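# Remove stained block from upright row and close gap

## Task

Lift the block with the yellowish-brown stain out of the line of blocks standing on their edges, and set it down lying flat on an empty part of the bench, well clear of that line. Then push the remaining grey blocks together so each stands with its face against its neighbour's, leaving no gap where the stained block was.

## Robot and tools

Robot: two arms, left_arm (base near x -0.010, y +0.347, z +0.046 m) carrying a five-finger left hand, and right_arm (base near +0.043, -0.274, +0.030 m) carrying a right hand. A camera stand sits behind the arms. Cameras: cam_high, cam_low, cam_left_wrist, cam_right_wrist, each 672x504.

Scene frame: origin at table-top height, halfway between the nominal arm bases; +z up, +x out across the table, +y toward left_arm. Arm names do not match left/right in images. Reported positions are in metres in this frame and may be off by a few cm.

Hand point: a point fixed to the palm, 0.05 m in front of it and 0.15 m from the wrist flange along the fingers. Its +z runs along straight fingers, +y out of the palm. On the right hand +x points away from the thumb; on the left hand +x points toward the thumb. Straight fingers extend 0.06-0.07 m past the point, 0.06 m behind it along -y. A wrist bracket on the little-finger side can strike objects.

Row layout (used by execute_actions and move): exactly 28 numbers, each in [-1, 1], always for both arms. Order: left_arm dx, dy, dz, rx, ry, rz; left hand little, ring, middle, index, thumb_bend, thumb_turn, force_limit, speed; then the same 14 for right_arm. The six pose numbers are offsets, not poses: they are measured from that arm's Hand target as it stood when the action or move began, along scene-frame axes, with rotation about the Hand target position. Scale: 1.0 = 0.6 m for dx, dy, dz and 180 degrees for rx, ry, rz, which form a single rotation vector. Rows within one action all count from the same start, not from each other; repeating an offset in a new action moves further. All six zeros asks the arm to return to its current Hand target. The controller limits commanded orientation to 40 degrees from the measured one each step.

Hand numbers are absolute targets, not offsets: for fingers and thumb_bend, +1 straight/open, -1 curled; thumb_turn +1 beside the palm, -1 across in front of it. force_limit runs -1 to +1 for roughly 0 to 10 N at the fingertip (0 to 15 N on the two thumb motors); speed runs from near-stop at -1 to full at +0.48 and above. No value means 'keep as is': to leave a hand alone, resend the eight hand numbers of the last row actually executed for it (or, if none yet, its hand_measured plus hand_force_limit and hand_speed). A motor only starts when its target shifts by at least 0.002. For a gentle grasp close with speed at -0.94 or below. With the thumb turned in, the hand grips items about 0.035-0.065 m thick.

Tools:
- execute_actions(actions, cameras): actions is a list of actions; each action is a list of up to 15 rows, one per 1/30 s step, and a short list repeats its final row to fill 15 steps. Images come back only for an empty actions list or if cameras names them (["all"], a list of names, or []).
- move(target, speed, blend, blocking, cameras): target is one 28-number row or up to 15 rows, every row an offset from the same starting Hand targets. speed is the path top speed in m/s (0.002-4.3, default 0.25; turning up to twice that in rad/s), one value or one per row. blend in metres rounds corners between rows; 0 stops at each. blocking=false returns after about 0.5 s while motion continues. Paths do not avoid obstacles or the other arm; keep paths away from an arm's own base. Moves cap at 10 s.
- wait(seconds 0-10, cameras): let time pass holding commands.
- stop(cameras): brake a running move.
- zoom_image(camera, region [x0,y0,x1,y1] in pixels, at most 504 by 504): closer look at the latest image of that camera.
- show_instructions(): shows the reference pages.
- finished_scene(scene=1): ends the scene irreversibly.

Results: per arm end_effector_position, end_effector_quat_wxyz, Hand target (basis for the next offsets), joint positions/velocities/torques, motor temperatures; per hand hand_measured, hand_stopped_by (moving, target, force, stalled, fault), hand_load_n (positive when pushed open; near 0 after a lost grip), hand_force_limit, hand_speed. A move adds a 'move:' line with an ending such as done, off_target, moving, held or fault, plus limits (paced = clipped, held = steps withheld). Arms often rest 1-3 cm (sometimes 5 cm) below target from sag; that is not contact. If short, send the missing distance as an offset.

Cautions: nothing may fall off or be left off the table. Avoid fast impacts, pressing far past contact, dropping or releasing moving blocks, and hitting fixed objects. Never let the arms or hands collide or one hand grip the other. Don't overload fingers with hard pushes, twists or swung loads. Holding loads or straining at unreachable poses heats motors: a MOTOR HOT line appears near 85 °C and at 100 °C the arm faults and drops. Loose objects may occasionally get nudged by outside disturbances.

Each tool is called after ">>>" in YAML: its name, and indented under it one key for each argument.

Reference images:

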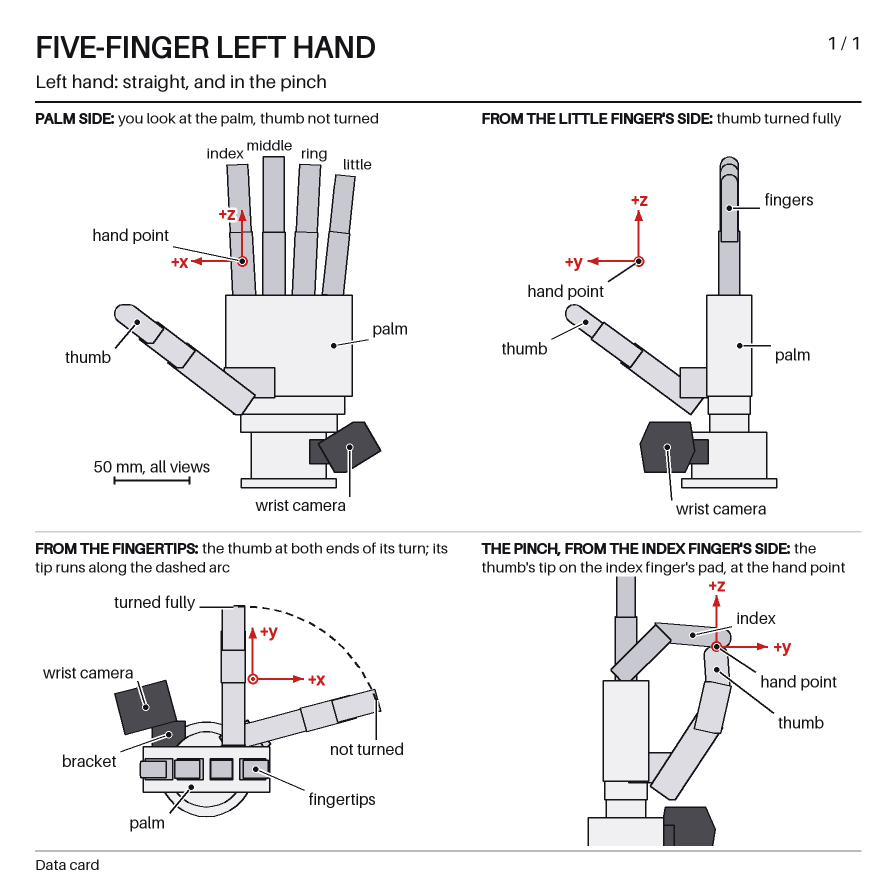

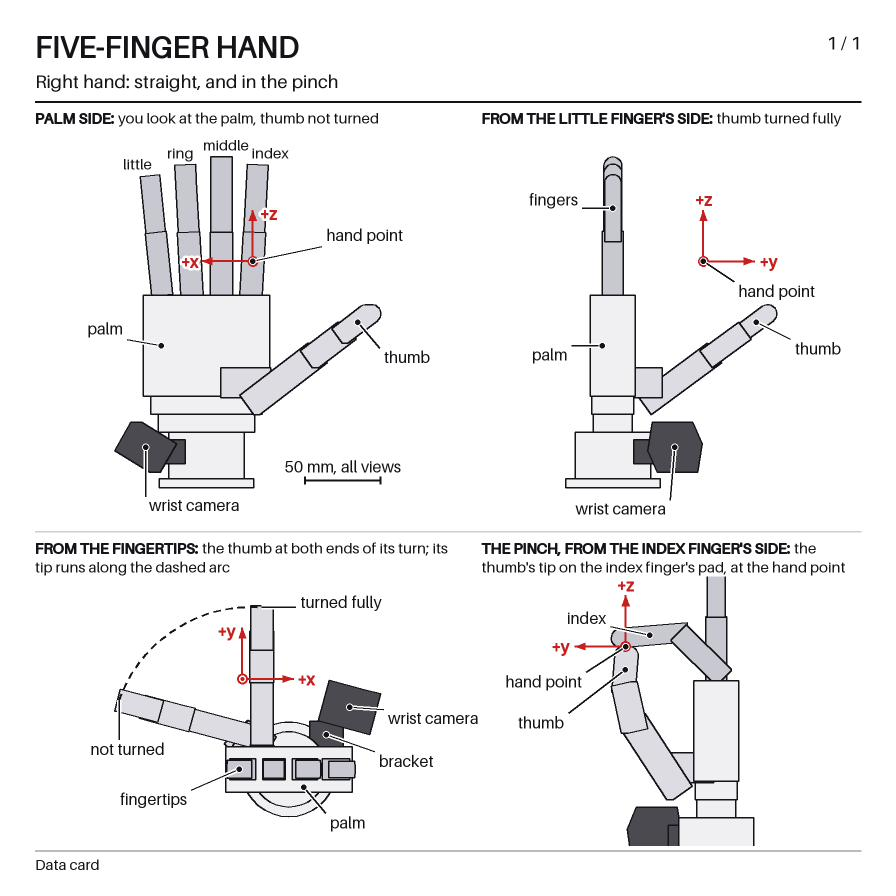

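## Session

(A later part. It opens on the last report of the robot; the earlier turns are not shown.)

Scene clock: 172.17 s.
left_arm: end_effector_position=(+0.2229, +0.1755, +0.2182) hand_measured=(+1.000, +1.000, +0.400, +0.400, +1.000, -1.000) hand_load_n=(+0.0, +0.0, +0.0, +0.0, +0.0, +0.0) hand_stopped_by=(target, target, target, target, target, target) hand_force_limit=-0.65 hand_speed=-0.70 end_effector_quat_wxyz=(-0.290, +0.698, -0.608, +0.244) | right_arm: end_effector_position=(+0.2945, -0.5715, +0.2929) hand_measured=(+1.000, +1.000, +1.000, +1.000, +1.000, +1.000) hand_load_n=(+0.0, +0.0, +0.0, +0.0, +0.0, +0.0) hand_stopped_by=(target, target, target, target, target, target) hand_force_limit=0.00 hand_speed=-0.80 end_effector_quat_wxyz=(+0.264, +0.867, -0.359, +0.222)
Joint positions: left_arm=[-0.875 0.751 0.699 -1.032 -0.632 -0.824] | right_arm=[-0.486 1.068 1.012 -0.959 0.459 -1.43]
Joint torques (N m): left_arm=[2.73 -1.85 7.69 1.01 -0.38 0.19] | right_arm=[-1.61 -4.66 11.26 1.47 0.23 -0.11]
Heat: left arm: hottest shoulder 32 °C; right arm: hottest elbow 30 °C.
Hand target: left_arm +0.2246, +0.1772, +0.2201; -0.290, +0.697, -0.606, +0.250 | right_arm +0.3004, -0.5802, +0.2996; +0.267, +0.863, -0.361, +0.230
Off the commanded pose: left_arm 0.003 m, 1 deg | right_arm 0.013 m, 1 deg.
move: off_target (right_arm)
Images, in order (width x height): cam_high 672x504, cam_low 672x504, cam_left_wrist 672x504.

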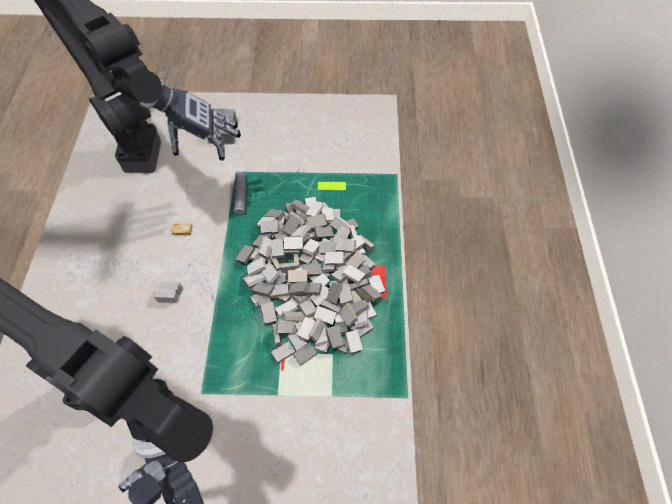

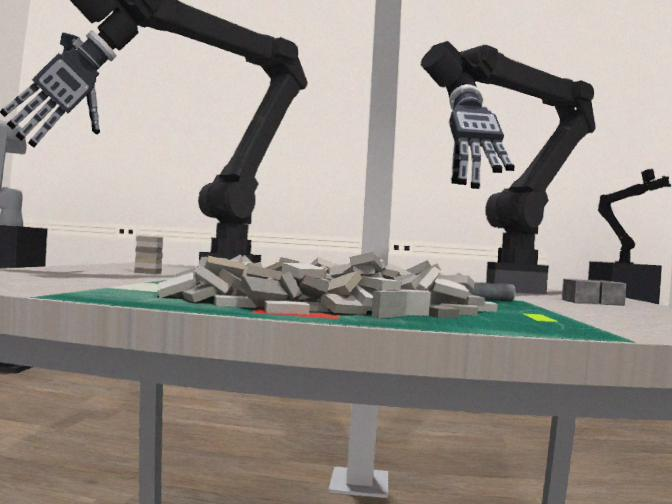

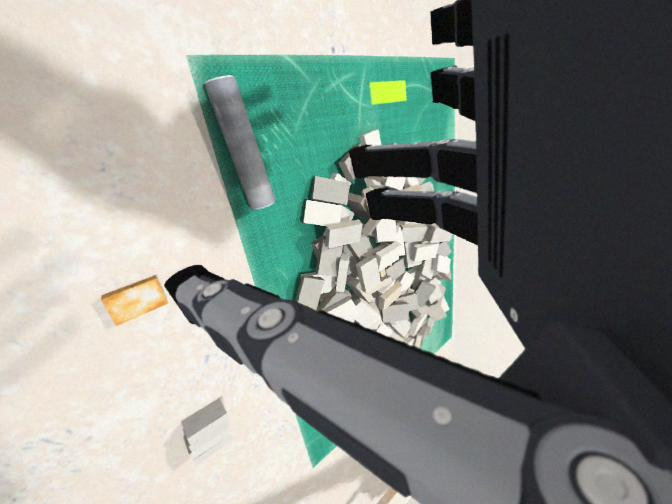

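>>> zoom_image:
  camera: "cam_left_wrist"
  region: [165, 380, 245, 470]

>>> zoom_image:
  camera: "cam_left_wrist"
  region: [80, 260, 190, 340]

Scaled by 5.600 from the camera's 672x504 image, which has a finer 960x720 frame.

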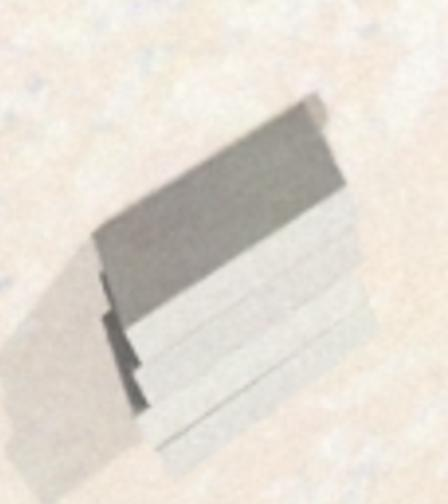

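Scaled by 4.582 from the camera's 672x504 image, which has a finer 960x720 frame.

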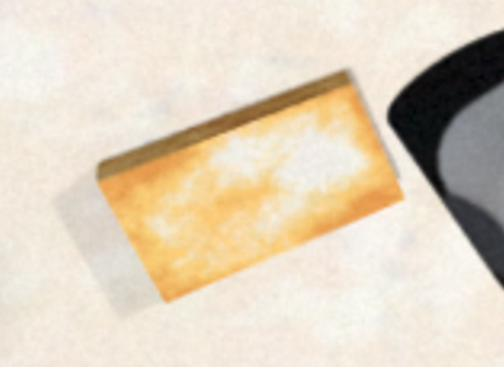

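>>> finished_scene:

The scene is finished: the task was done.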